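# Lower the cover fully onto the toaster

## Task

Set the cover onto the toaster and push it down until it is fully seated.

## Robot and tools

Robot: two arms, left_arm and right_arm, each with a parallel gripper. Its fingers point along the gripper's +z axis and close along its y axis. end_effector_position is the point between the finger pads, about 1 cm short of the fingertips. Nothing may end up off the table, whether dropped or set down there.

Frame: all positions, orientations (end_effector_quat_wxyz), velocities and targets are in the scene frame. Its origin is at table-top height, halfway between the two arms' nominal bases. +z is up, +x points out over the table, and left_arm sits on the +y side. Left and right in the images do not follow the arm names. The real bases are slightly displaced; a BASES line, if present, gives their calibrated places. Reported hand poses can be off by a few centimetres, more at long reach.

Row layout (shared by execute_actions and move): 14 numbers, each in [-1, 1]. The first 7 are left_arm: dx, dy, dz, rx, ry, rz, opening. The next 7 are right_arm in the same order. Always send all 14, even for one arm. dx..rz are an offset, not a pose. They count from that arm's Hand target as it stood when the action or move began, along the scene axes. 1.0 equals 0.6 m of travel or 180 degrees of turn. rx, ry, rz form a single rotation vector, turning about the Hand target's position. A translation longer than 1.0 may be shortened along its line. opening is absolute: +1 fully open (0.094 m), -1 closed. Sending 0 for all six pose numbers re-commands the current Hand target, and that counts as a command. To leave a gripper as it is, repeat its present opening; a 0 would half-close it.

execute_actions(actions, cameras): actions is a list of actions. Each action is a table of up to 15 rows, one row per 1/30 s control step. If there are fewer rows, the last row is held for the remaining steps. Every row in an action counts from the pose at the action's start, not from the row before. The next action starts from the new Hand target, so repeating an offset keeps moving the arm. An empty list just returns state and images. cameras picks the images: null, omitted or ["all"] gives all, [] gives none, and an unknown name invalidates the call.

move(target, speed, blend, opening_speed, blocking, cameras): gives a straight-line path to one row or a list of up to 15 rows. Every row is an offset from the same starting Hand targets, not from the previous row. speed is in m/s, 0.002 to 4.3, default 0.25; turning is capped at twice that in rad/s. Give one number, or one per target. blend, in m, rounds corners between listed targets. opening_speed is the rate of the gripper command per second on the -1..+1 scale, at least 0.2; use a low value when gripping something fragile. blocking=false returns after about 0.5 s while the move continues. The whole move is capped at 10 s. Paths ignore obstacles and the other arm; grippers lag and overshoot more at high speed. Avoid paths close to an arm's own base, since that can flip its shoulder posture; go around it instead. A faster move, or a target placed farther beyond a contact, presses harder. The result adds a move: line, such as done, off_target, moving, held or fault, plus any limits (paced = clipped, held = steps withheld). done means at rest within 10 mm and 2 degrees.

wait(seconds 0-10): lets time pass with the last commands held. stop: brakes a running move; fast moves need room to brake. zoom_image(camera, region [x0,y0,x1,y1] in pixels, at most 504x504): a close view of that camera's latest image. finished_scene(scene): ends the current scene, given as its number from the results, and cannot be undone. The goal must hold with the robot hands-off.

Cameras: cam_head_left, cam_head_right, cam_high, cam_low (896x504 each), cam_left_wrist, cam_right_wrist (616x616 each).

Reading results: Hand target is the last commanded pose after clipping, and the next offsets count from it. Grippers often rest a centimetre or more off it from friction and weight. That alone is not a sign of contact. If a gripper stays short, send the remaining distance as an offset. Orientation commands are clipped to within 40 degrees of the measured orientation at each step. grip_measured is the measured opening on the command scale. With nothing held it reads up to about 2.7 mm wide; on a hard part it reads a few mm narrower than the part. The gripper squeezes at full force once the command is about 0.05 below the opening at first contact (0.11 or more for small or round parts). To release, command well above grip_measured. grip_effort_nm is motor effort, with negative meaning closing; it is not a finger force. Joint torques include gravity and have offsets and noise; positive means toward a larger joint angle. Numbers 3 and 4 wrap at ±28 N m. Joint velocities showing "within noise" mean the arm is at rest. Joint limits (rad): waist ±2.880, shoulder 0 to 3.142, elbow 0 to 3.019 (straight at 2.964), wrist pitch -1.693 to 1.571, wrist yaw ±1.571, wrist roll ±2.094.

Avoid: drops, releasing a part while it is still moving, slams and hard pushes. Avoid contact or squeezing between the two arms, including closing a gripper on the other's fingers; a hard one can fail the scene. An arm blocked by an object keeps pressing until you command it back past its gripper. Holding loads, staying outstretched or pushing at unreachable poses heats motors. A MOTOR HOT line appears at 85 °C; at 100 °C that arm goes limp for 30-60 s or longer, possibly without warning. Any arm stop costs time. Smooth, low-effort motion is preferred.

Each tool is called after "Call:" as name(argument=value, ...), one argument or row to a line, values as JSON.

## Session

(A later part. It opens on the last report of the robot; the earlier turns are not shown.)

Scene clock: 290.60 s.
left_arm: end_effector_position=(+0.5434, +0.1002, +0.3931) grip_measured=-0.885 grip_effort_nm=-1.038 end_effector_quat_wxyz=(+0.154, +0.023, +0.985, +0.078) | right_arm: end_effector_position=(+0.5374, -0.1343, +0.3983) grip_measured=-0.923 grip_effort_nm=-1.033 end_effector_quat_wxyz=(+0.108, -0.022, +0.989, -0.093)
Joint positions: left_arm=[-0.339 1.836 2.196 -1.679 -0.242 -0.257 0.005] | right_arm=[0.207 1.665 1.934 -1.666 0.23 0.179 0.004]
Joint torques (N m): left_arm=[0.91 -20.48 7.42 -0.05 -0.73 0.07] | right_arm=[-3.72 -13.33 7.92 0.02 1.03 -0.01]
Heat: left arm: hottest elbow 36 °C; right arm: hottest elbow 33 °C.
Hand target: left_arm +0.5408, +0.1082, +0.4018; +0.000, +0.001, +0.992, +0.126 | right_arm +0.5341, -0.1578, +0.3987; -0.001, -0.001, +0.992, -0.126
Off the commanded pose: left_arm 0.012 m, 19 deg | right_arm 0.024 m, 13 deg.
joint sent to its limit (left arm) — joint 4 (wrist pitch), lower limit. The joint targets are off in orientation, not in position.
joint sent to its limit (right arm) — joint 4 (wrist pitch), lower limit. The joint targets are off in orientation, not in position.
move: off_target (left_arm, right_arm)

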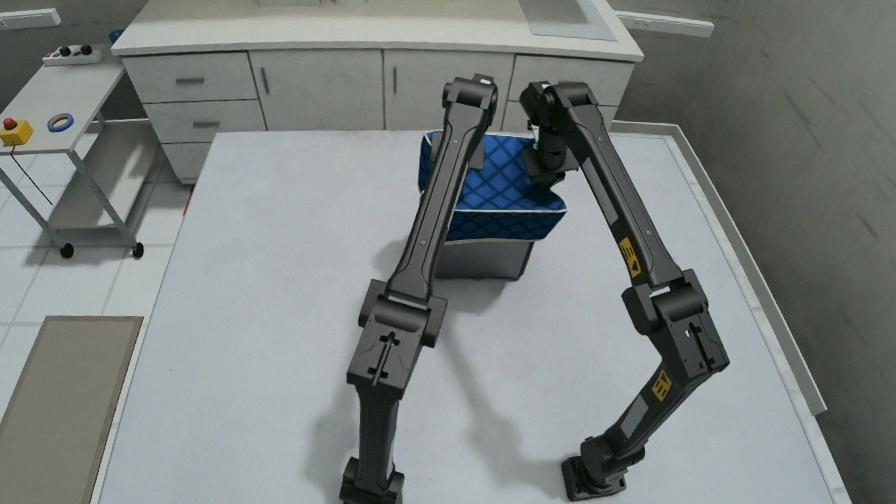

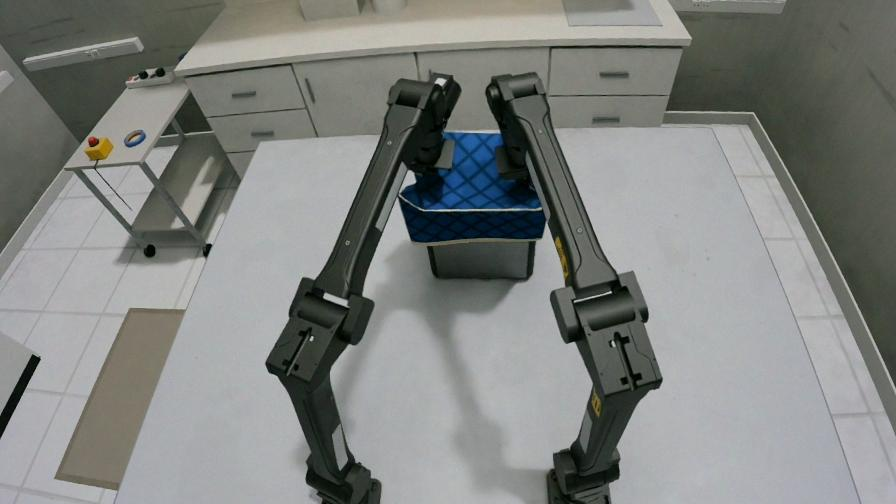

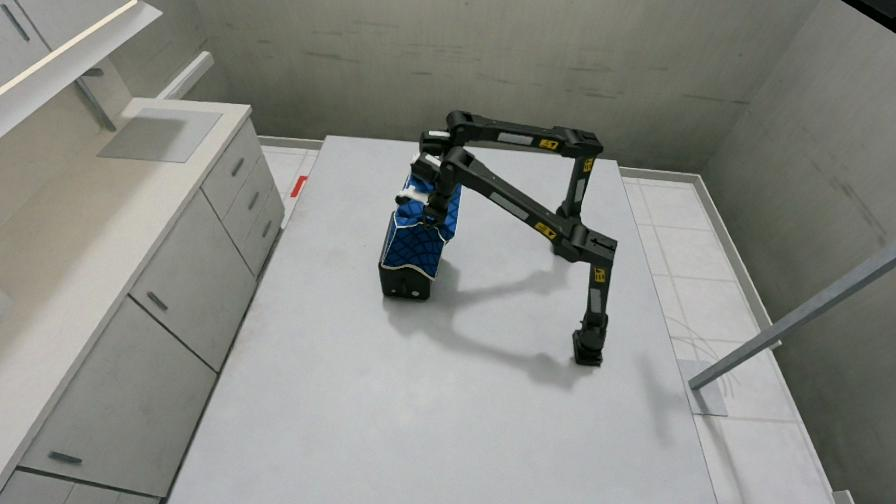

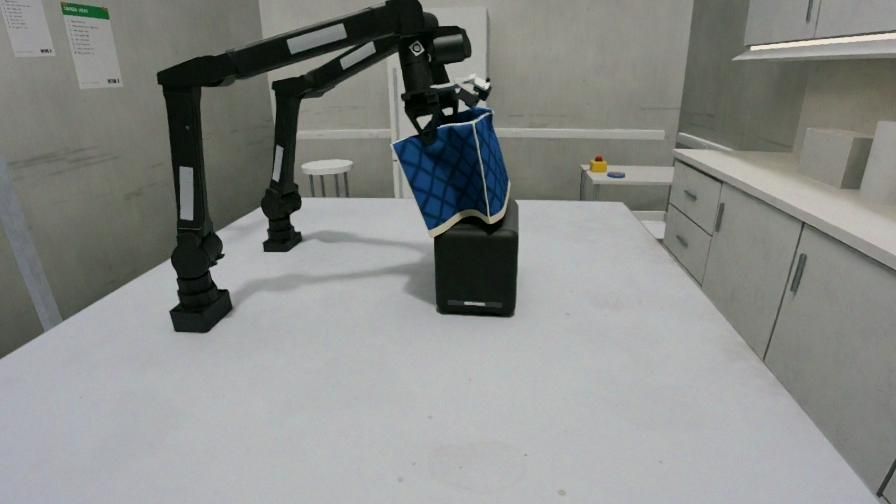

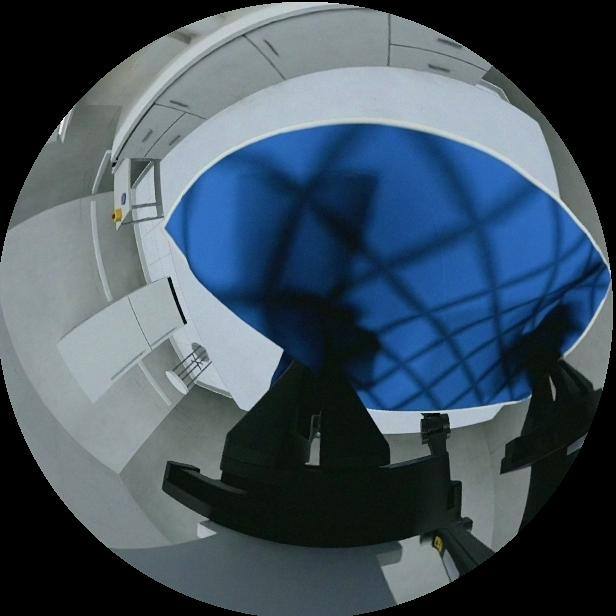

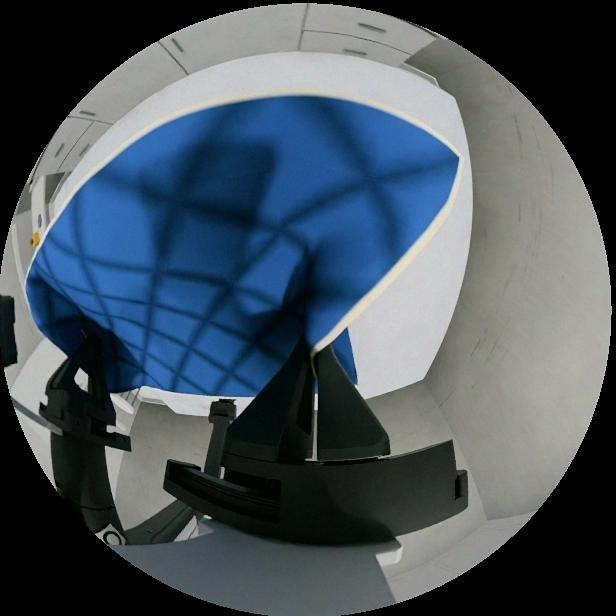

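Call:
move(
  target=[
    [0.0,0,-0.05,0,0,0,-1,0.0,0,-0.05,0,0,0,-1],
    [0.06,0,-0.06,0,0,0,-1,0.06,0,-0.06,0,0,0,-1],
  ],
  speed=0.08,
)

Call:
zoom_image(
  camera="cam_low",
  region=[250, 50, 600, 340],
)

Call:
zoom_image(
  camera="cam_high",
  region=[320, 120, 560, 340],
)

Scene clock: 300.03 s.
left_arm: end_effector_position=(+0.5648, +0.0904, +0.3540) grip_measured=-0.885 grip_effort_nm=-1.028 end_effector_quat_wxyz=(+0.128, +0.021, +0.988, +0.082) | right_arm: end_effector_position=(+0.5539, -0.1418, +0.3677) grip_measured=-0.923 grip_effort_nm=-1.023 end_effector_quat_wxyz=(+0.080, -0.016, +0.991, -0.103)
Joint positions: left_arm=[-0.34 1.922 2.227 -1.679 -0.234 -0.269 0.005] | right_arm=[0.188 1.73 1.941 -1.666 0.236 0.179 0.004]
Joint torques (N m): left_arm=[2.32 -20.07 10.45 -0.16 -0.77 0.26] | right_arm=[-3.55 -10.34 12.98 -0.09 0.78 -0.02]
Heat: left arm: hottest elbow 36 °C; right arm: hottest shoulder 32 °C.
Hand target: left_arm +0.5768, +0.1081, +0.3660; +0.000, +0.001, +0.992, +0.126 | right_arm +0.5701, -0.1578, +0.3625; -0.001, +0.000, +0.992, -0.126
Off the commanded pose: left_arm 0.024 m, 16 deg | right_arm 0.023 m, 10 deg.
joint sent to its limit (left arm) — joint 4 (wrist pitch), lower limit. The joint targets are off in orientation, not in position.
joint sent to its limit (right arm) — joint 4 (wrist pitch), lower limit. The joint targets are off in orientation, not in position.
move: off_target (left_arm, right_arm)

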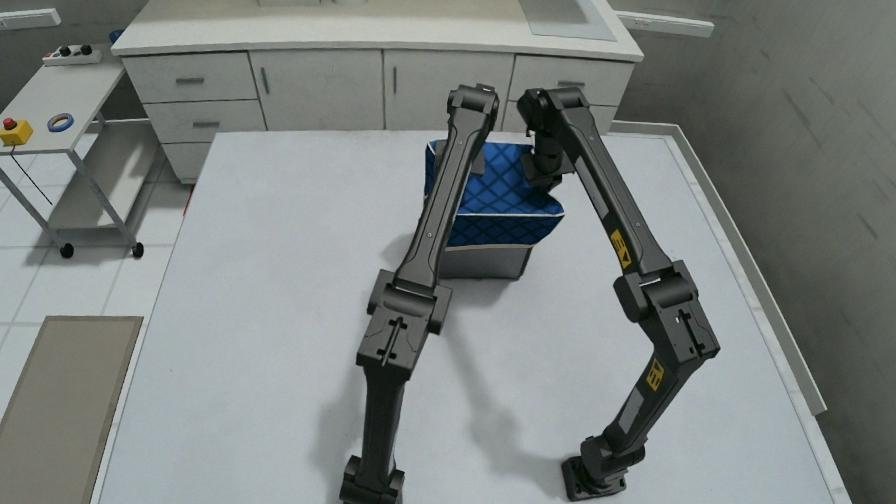

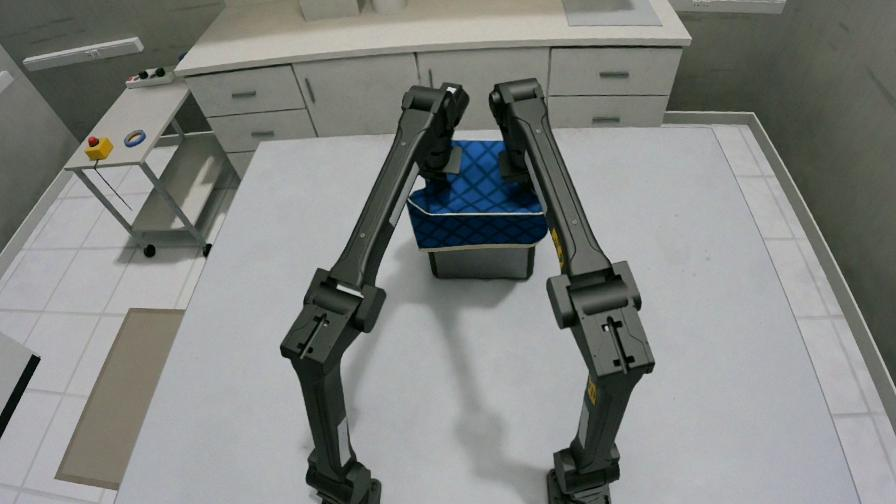

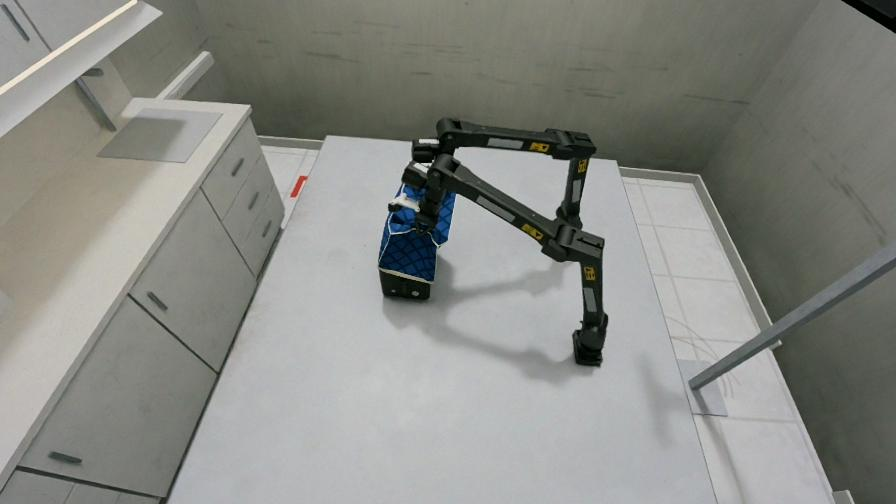

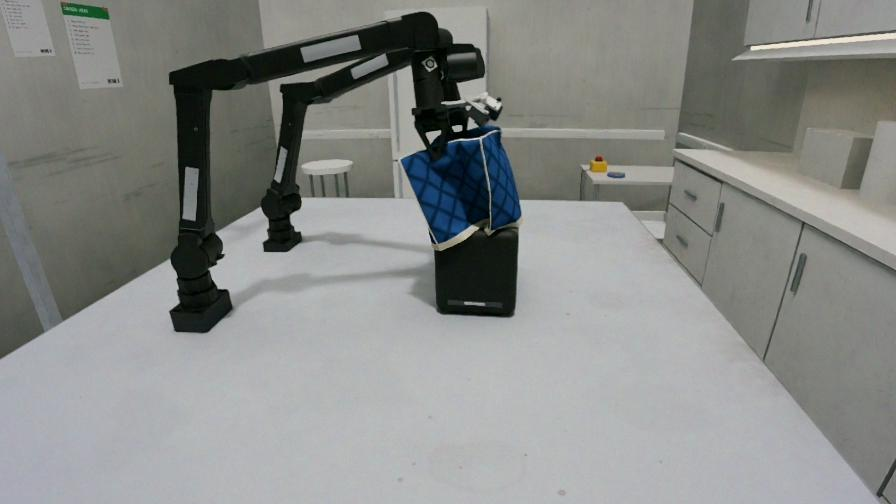

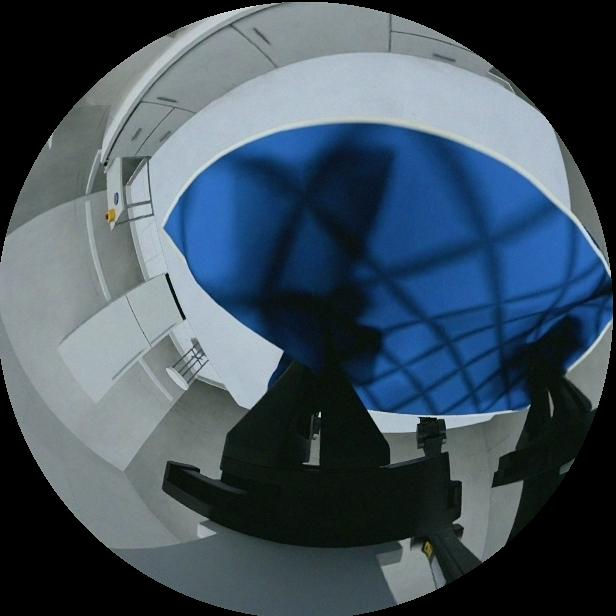

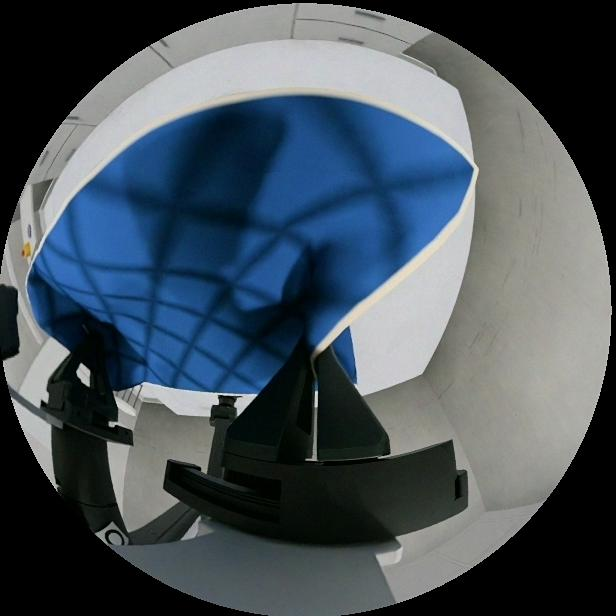

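Scaled by 1.440.

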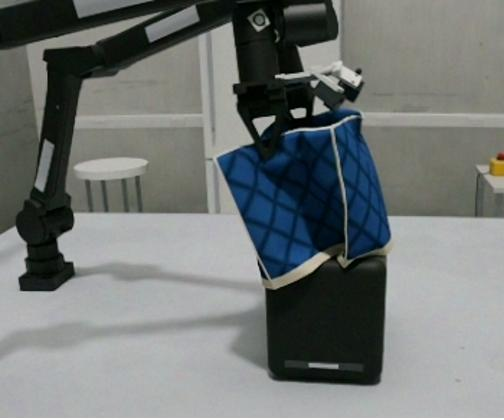

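Scaled by 2.100.

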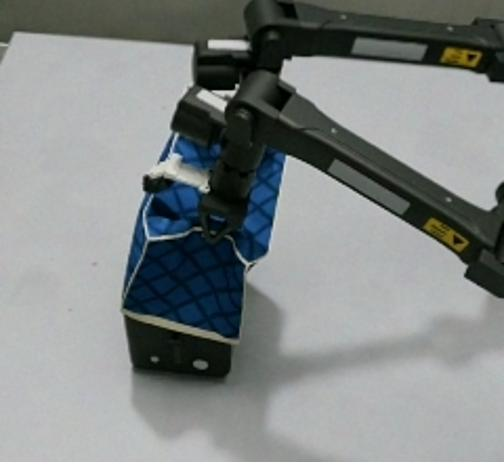

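Call:
move(
  target=[0.03,0,-0.03,0,0,0,-1,0.06,0.0,-0.035,0,0,0,-1],
  speed=0.08,
)

Call:
zoom_image(
  camera="cam_low",
  region=[250, 50, 600, 340],
)

Call:
zoom_image(
  camera="cam_high",
  region=[320, 120, 560, 340],
)

Call:
zoom_image(
  camera="cam_head_right",
  region=[350, 50, 610, 300],
)

Scene clock: 311.33 s.
left_arm: end_effector_position=(+0.5808, +0.0886, +0.3449) grip_measured=-0.885 grip_effort_nm=-1.023 end_effector_quat_wxyz=(+0.128, +0.019, +0.988, +0.083) | right_arm: end_effector_position=(+0.5833, -0.1443, +0.3658) grip_measured=-0.923 grip_effort_nm=-1.033 end_effector_quat_wxyz=(+0.086, -0.009, +0.991, -0.106)
Joint positions: left_arm=[-0.335 1.97 2.276 -1.679 -0.235 -0.269 0.005] | right_arm=[0.174 1.807 2.041 -1.676 0.241 0.176 0.004]
Joint torques (N m): left_arm=[2.43 -19.6 10.22 -0.1 -0.7 0.3] | right_arm=[-3.19 -9.35 12.3 0.28 0.57 -0.09]
Heat: left arm: hottest elbow 36 °C; right arm: hottest shoulder 33 °C.
Hand target: left_arm +0.5948, +0.1080, +0.3478; +0.000, +0.001, +0.992, +0.126 | right_arm +0.6060, -0.1579, +0.3415; -0.001, +0.000, +0.992, -0.126
Off the commanded pose: left_arm 0.024 m, 16 deg | right_arm 0.036 m, 10 deg.
joint sent to its limit (left arm) — joint 4 (wrist pitch), lower limit. The joint targets are off in orientation, not in position.
joint sent to its limit (right arm) — joint 4 (wrist pitch), lower limit. The joint targets are off in orientation, not in position.
move: off_target (left_arm, right_arm)

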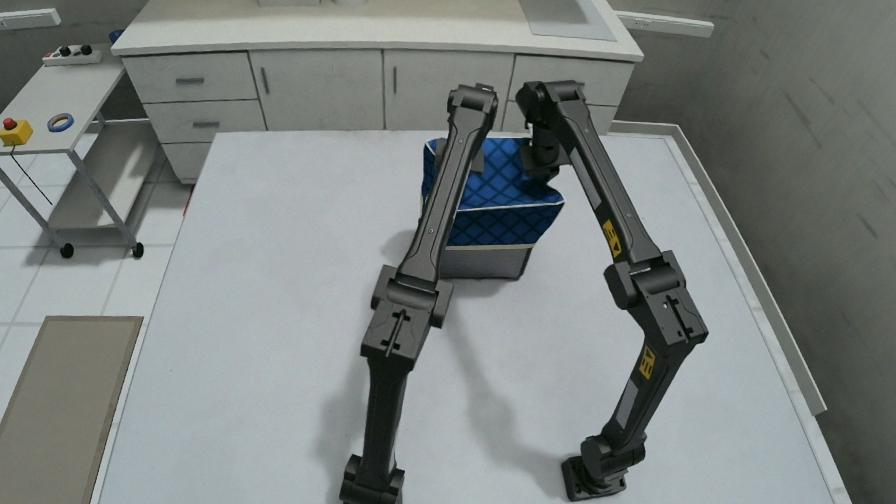

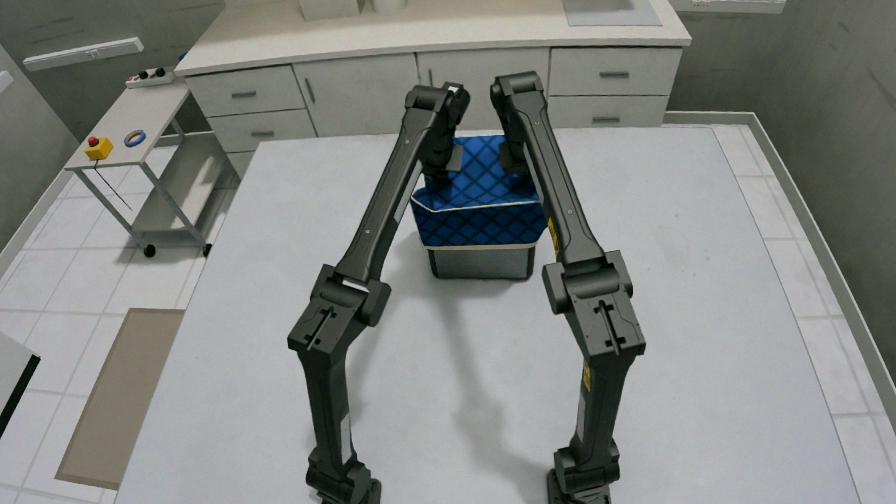

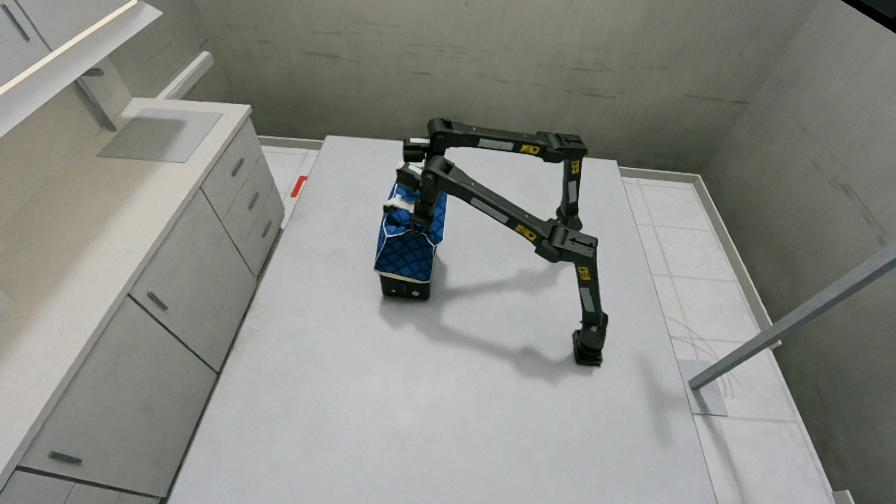

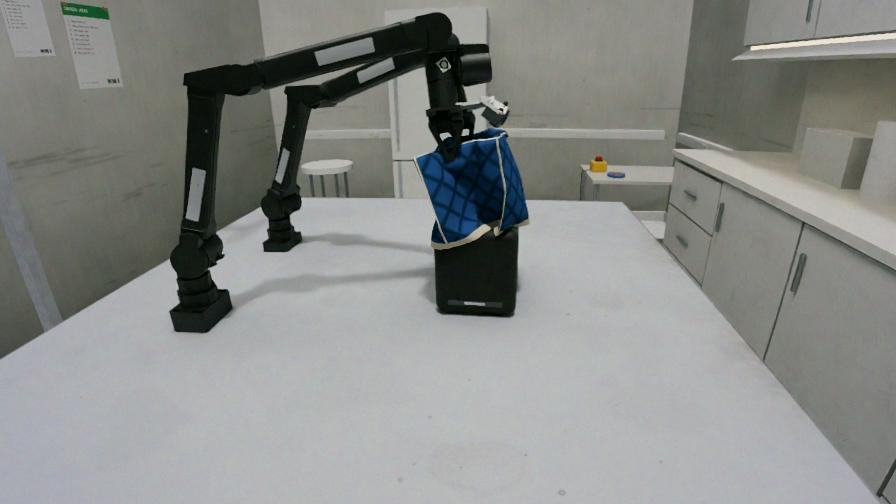

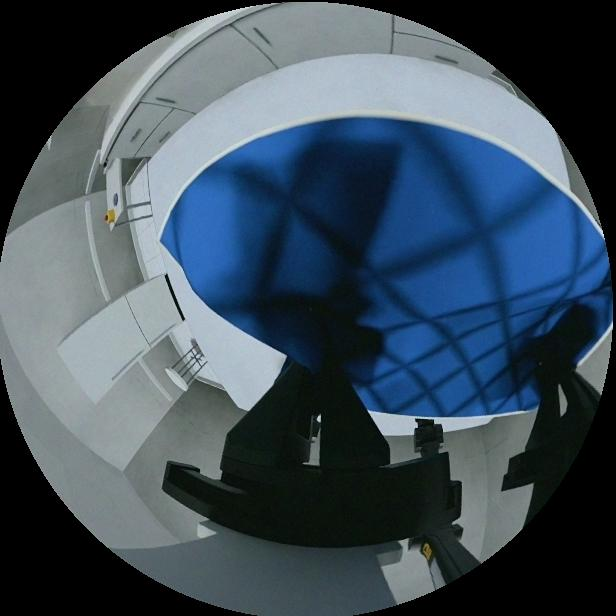

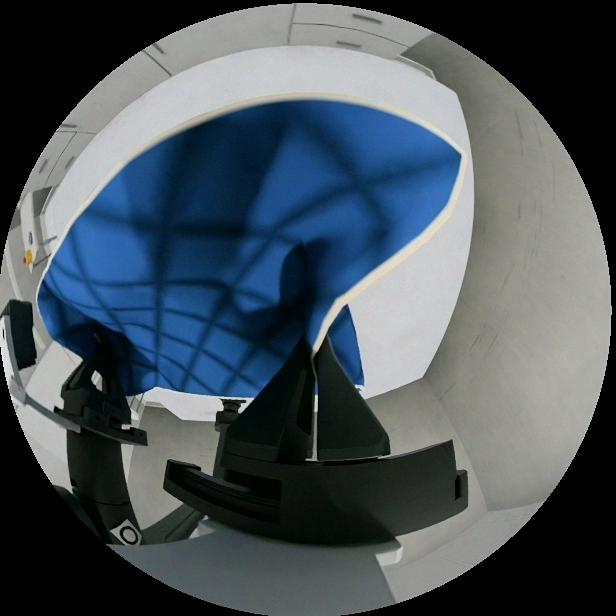

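Scaled by 1.440.

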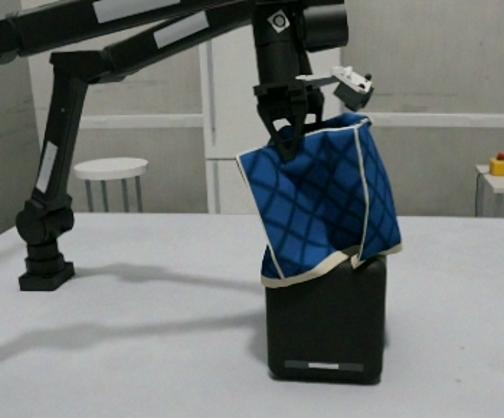

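Scaled by 2.100.

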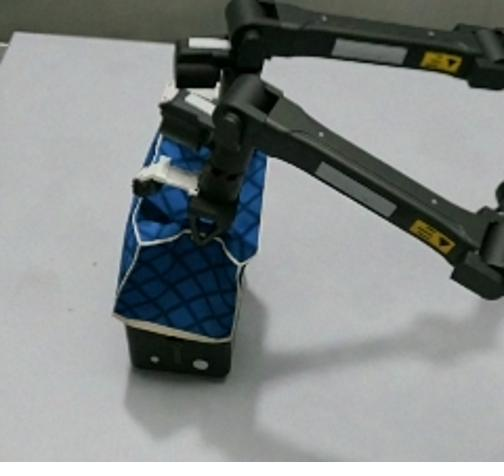

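Scaled by 1.938.

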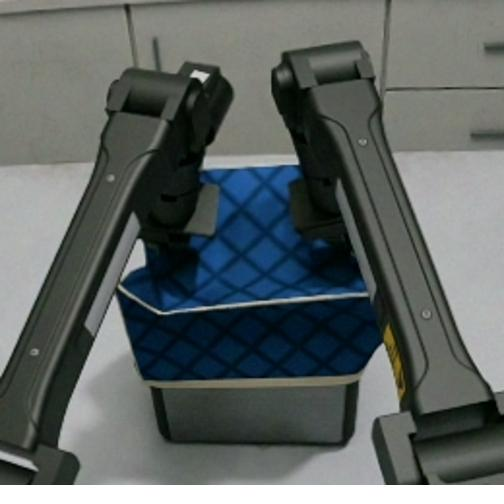

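Call:
move(
  target=[
    [0.01,0,0,0,0,0,-1,0.05,-0.01,0.02,0,0,0,-1],
    [0.01,0,-0.05,0,0,0,-1,0.05,-0.01,-0.05,0,0,0,-1],
  ],
  speed=0.08,
)

Call:
zoom_image(
  camera="cam_low",
  region=[250, 50, 600, 340],
)

Call:
zoom_image(
  camera="cam_high",
  region=[320, 120, 560, 340],
)

Call:
zoom_image(
  camera="cam_head_right",
  region=[350, 50, 610, 300],
)

Scene clock: 322.53 s.
left_arm: end_effector_position=(+0.5915, +0.0884, +0.3313) grip_measured=-0.885 grip_effort_nm=-1.028 end_effector_quat_wxyz=(+0.122, +0.015, +0.989, +0.085) | right_arm: end_effector_position=(+0.6140, -0.1445, +0.3635) grip_measured=-0.923 grip_effort_nm=-1.043 end_effector_quat_wxyz=(+0.096, -0.020, +0.990, -0.106)
Joint positions: left_arm=[-0.33 2.008 2.301 -1.679 -0.235 -0.273 0.005] | right_arm=[0.163 1.884 2.144 -1.676 0.243 0.14 0.004]
Joint torques (N m): left_arm=[2.14 -20.07 7.64 -0.1 -0.63 0.29] | right_arm=[-3.55 -9.11 9.28 0.32 0.55 0.18]
Heat: left arm: hottest elbow 37 °C; right arm: hottest elbow 34 °C.
Hand target: left_arm +0.6008, +0.1080, +0.3181; +0.000, +0.001, +0.992, +0.126 | right_arm +0.6361, -0.1639, +0.3115; -0.001, -0.001, +0.992, -0.126
Off the commanded pose: left_arm 0.026 m, 15 deg | right_arm 0.060 m, 12 deg.
joint sent to its limit (left arm) — joint 4 (wrist pitch), lower limit. The joint targets are off in orientation, not in position.
joint sent to its limit (right arm) — joint 4 (wrist pitch), lower limit. The joint targets are off in position and orientation.
move: off_target (left_arm, right_arm)

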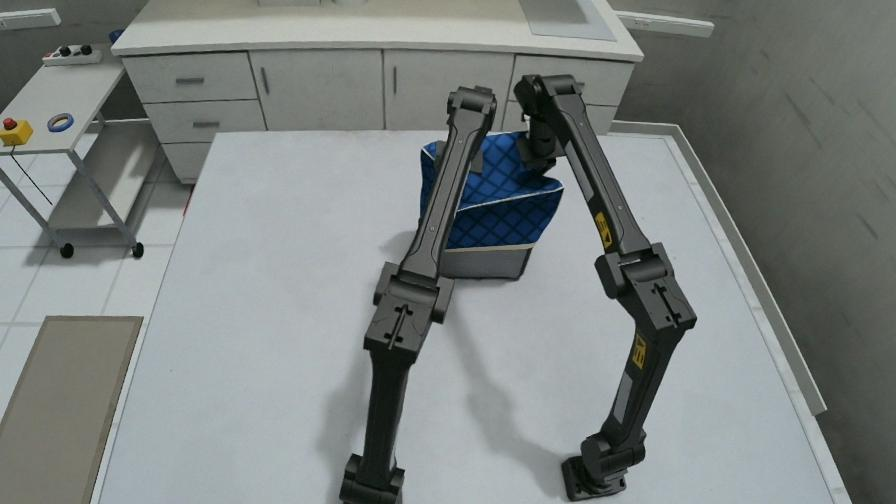

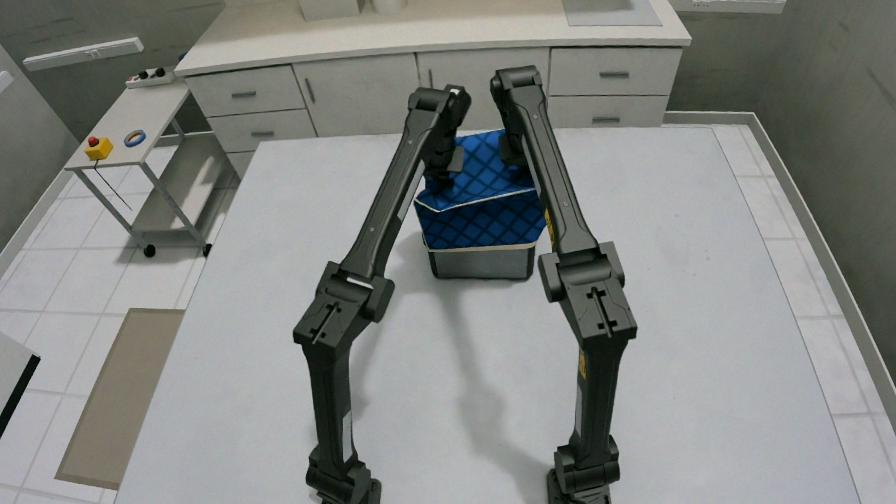

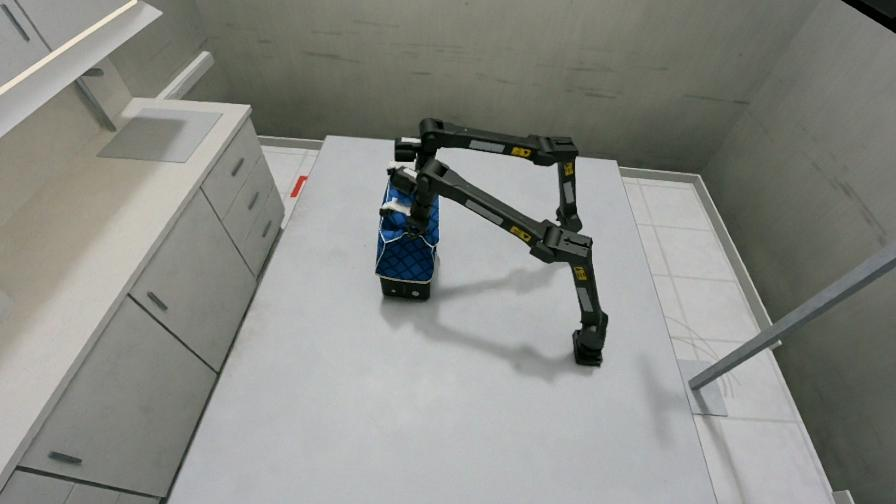

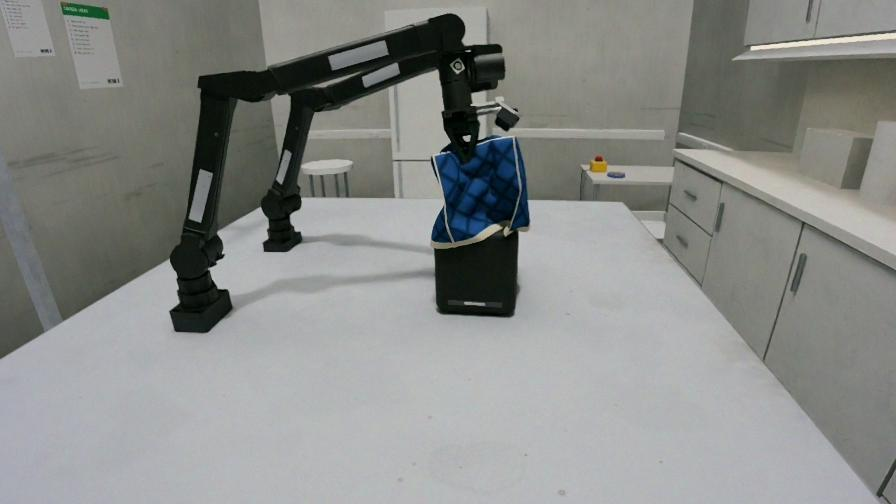

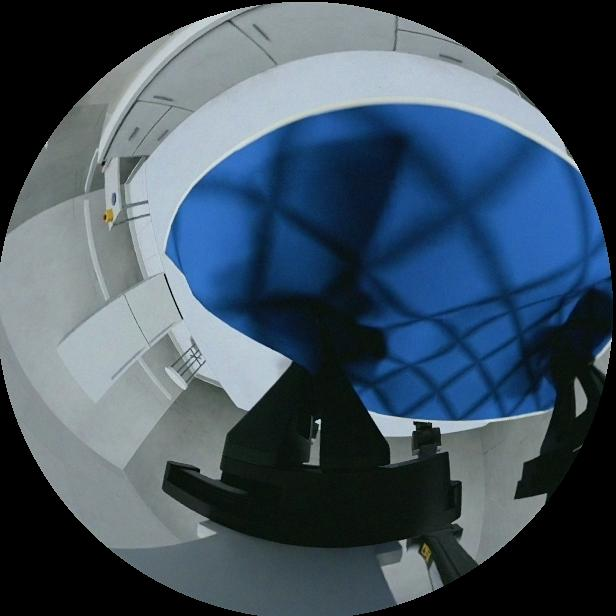

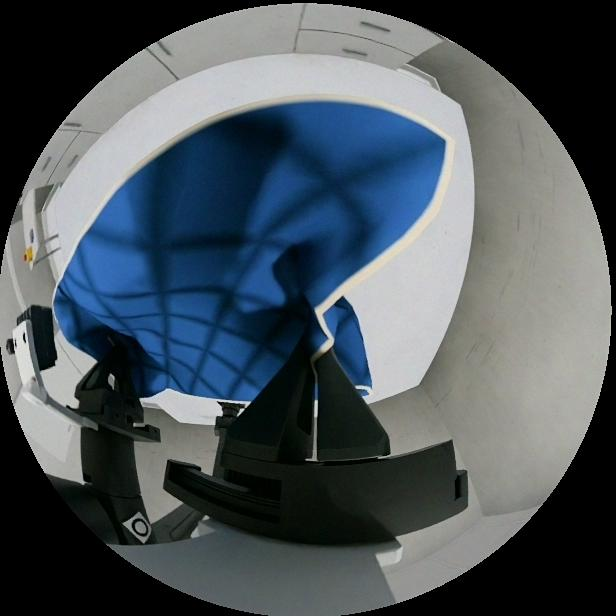

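Scaled by 1.440.

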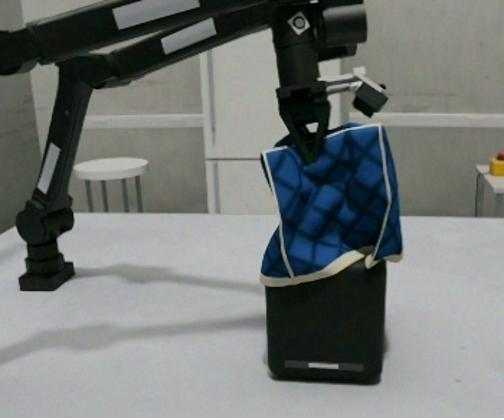

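Scaled by 2.100.

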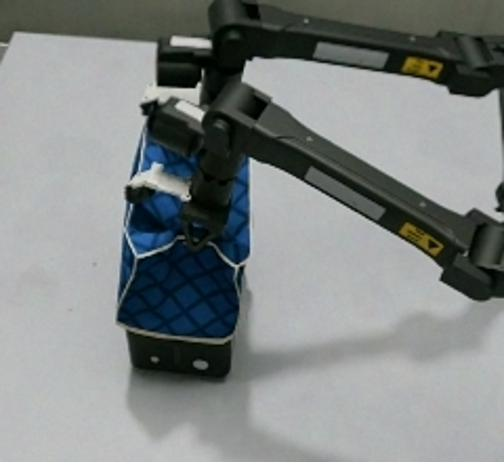

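Scaled by 1.938.

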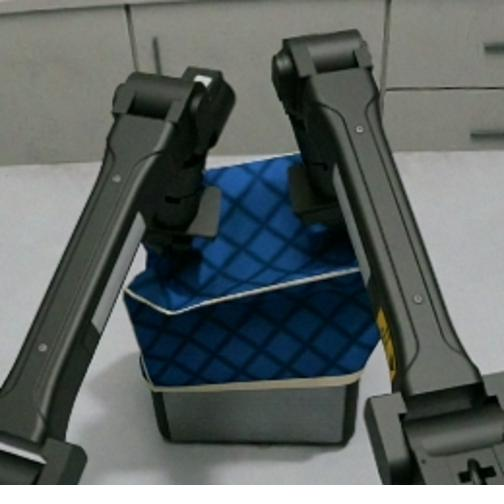

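Call:
move(
  target=[
    [0,0,0,0,0,0,-1,-0.03,0.02,0.075,0,0,0,-1],
    [0,0,0,0,0,0,-1,-0.03,0.02,0.075,0,0,0,0],
  ],
  speed=0.1,
  opening_speed=0.8,
)

Call:
zoom_image(
  camera="cam_low",
  region=[250, 50, 600, 340],
)

Call:
zoom_image(
  camera="cam_high",
  region=[320, 120, 560, 340],
)

Call:
zoom_image(
  camera="cam_head_right",
  region=[350, 50, 610, 300],
)

Scene clock: 330.90 s.
left_arm: end_effector_position=(+0.5933, +0.0922, +0.3287) grip_measured=-0.885 grip_effort_nm=-1.028 end_effector_quat_wxyz=(+0.120, +0.012, +0.989, +0.086) | right_arm: end_effector_position=(+0.6126, -0.1467, +0.3691) grip_measured=-0.003 grip_effort_nm=0.090 end_effector_quat_wxyz=(+0.101, -0.019, +0.989, -0.110)
Joint positions: left_arm=[-0.324 2.012 2.301 -1.679 -0.236 -0.274 0.005] | right_arm=[0.163 1.875 2.144 -1.676 0.254 0.14 0.047]
Joint torques (N m): left_arm=[2.02 -20.25 7.72 -0.09 -0.59 0.28] | right_arm=[-1.73 -13.57 9.28 0.36 0.35 0.24]
Heat: left arm: hottest elbow 37 °C; right arm: hottest shoulder 33 °C.
Hand target: left_arm +0.6008, +0.1081, +0.3180; +0.000, +0.001, +0.992, +0.126 | right_arm +0.6180, -0.1518, +0.3566; -0.001, -0.001, +0.992, -0.126
Off the commanded pose: left_arm 0.021 m, 14 deg | right_arm 0.015 m, 12 deg.
joint sent to its limit (left arm) — joint 4 (wrist pitch), lower limit. The joint targets are off in orientation, not in position.
joint sent to its limit (right arm) — joint 4 (wrist pitch), lower limit. The joint targets are off in orientation, not in position.
move: off_target (left_arm, right_arm); target 2's new opening was sent with right_arm's hand 0.015 m and 12 deg from that target

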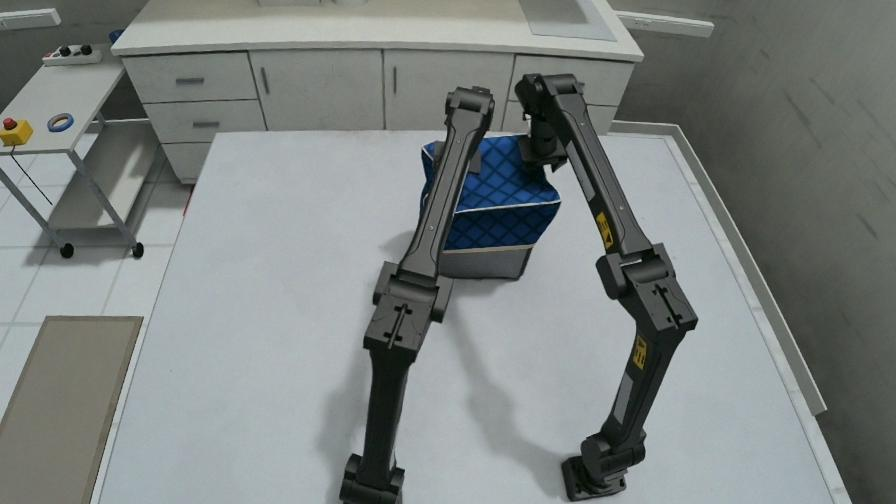

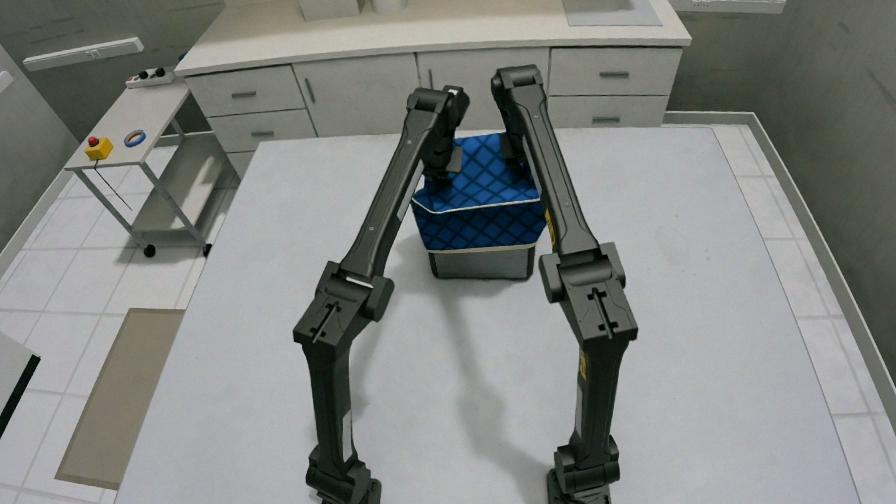

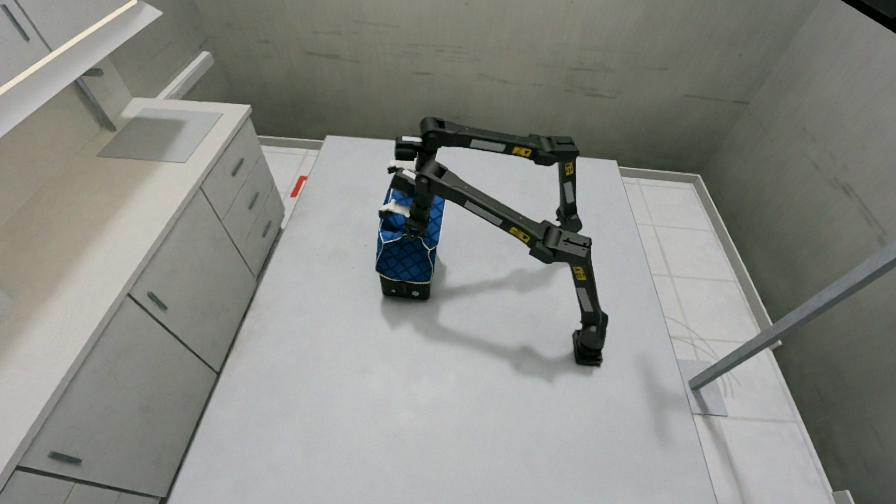

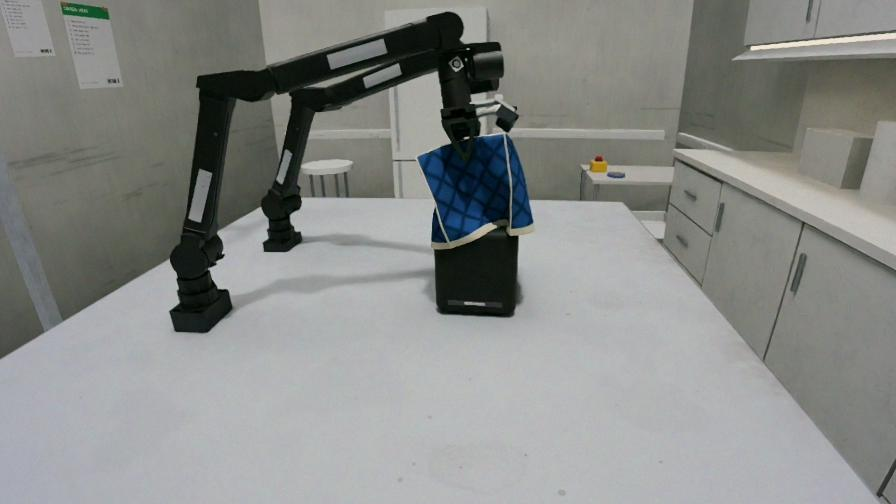

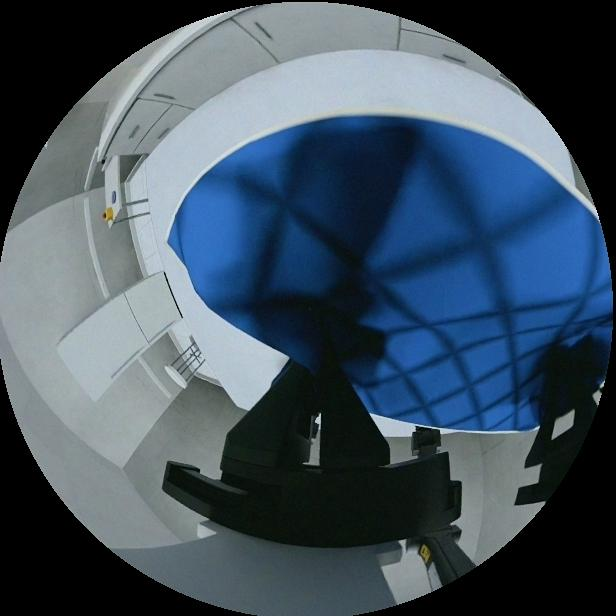

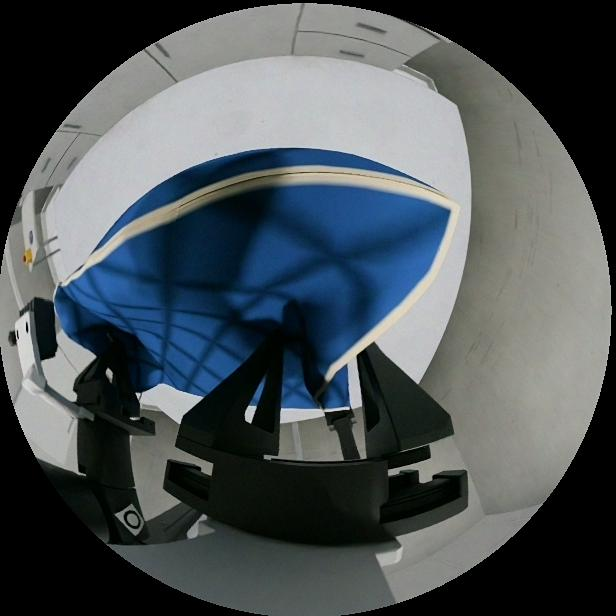

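Scaled by 1.440.

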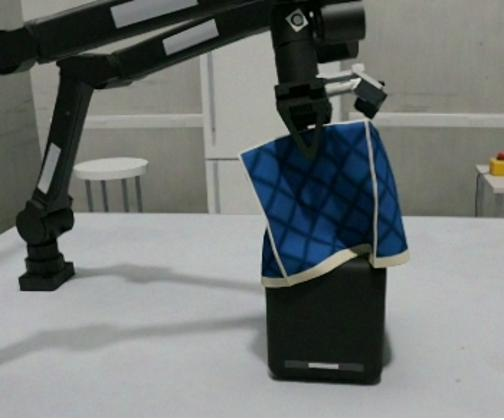

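Scaled by 2.100.

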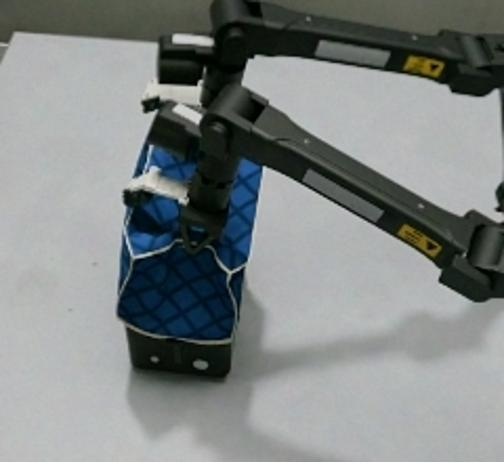

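Scaled by 1.938.

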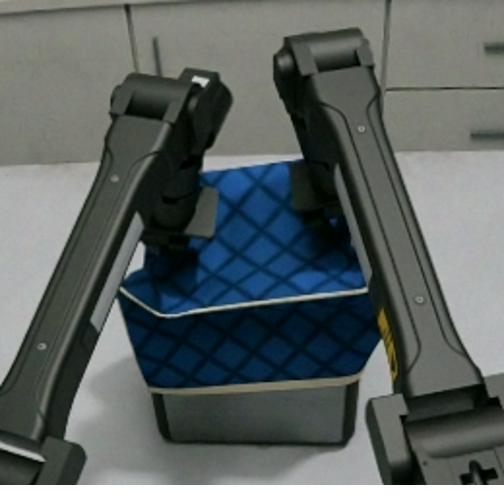

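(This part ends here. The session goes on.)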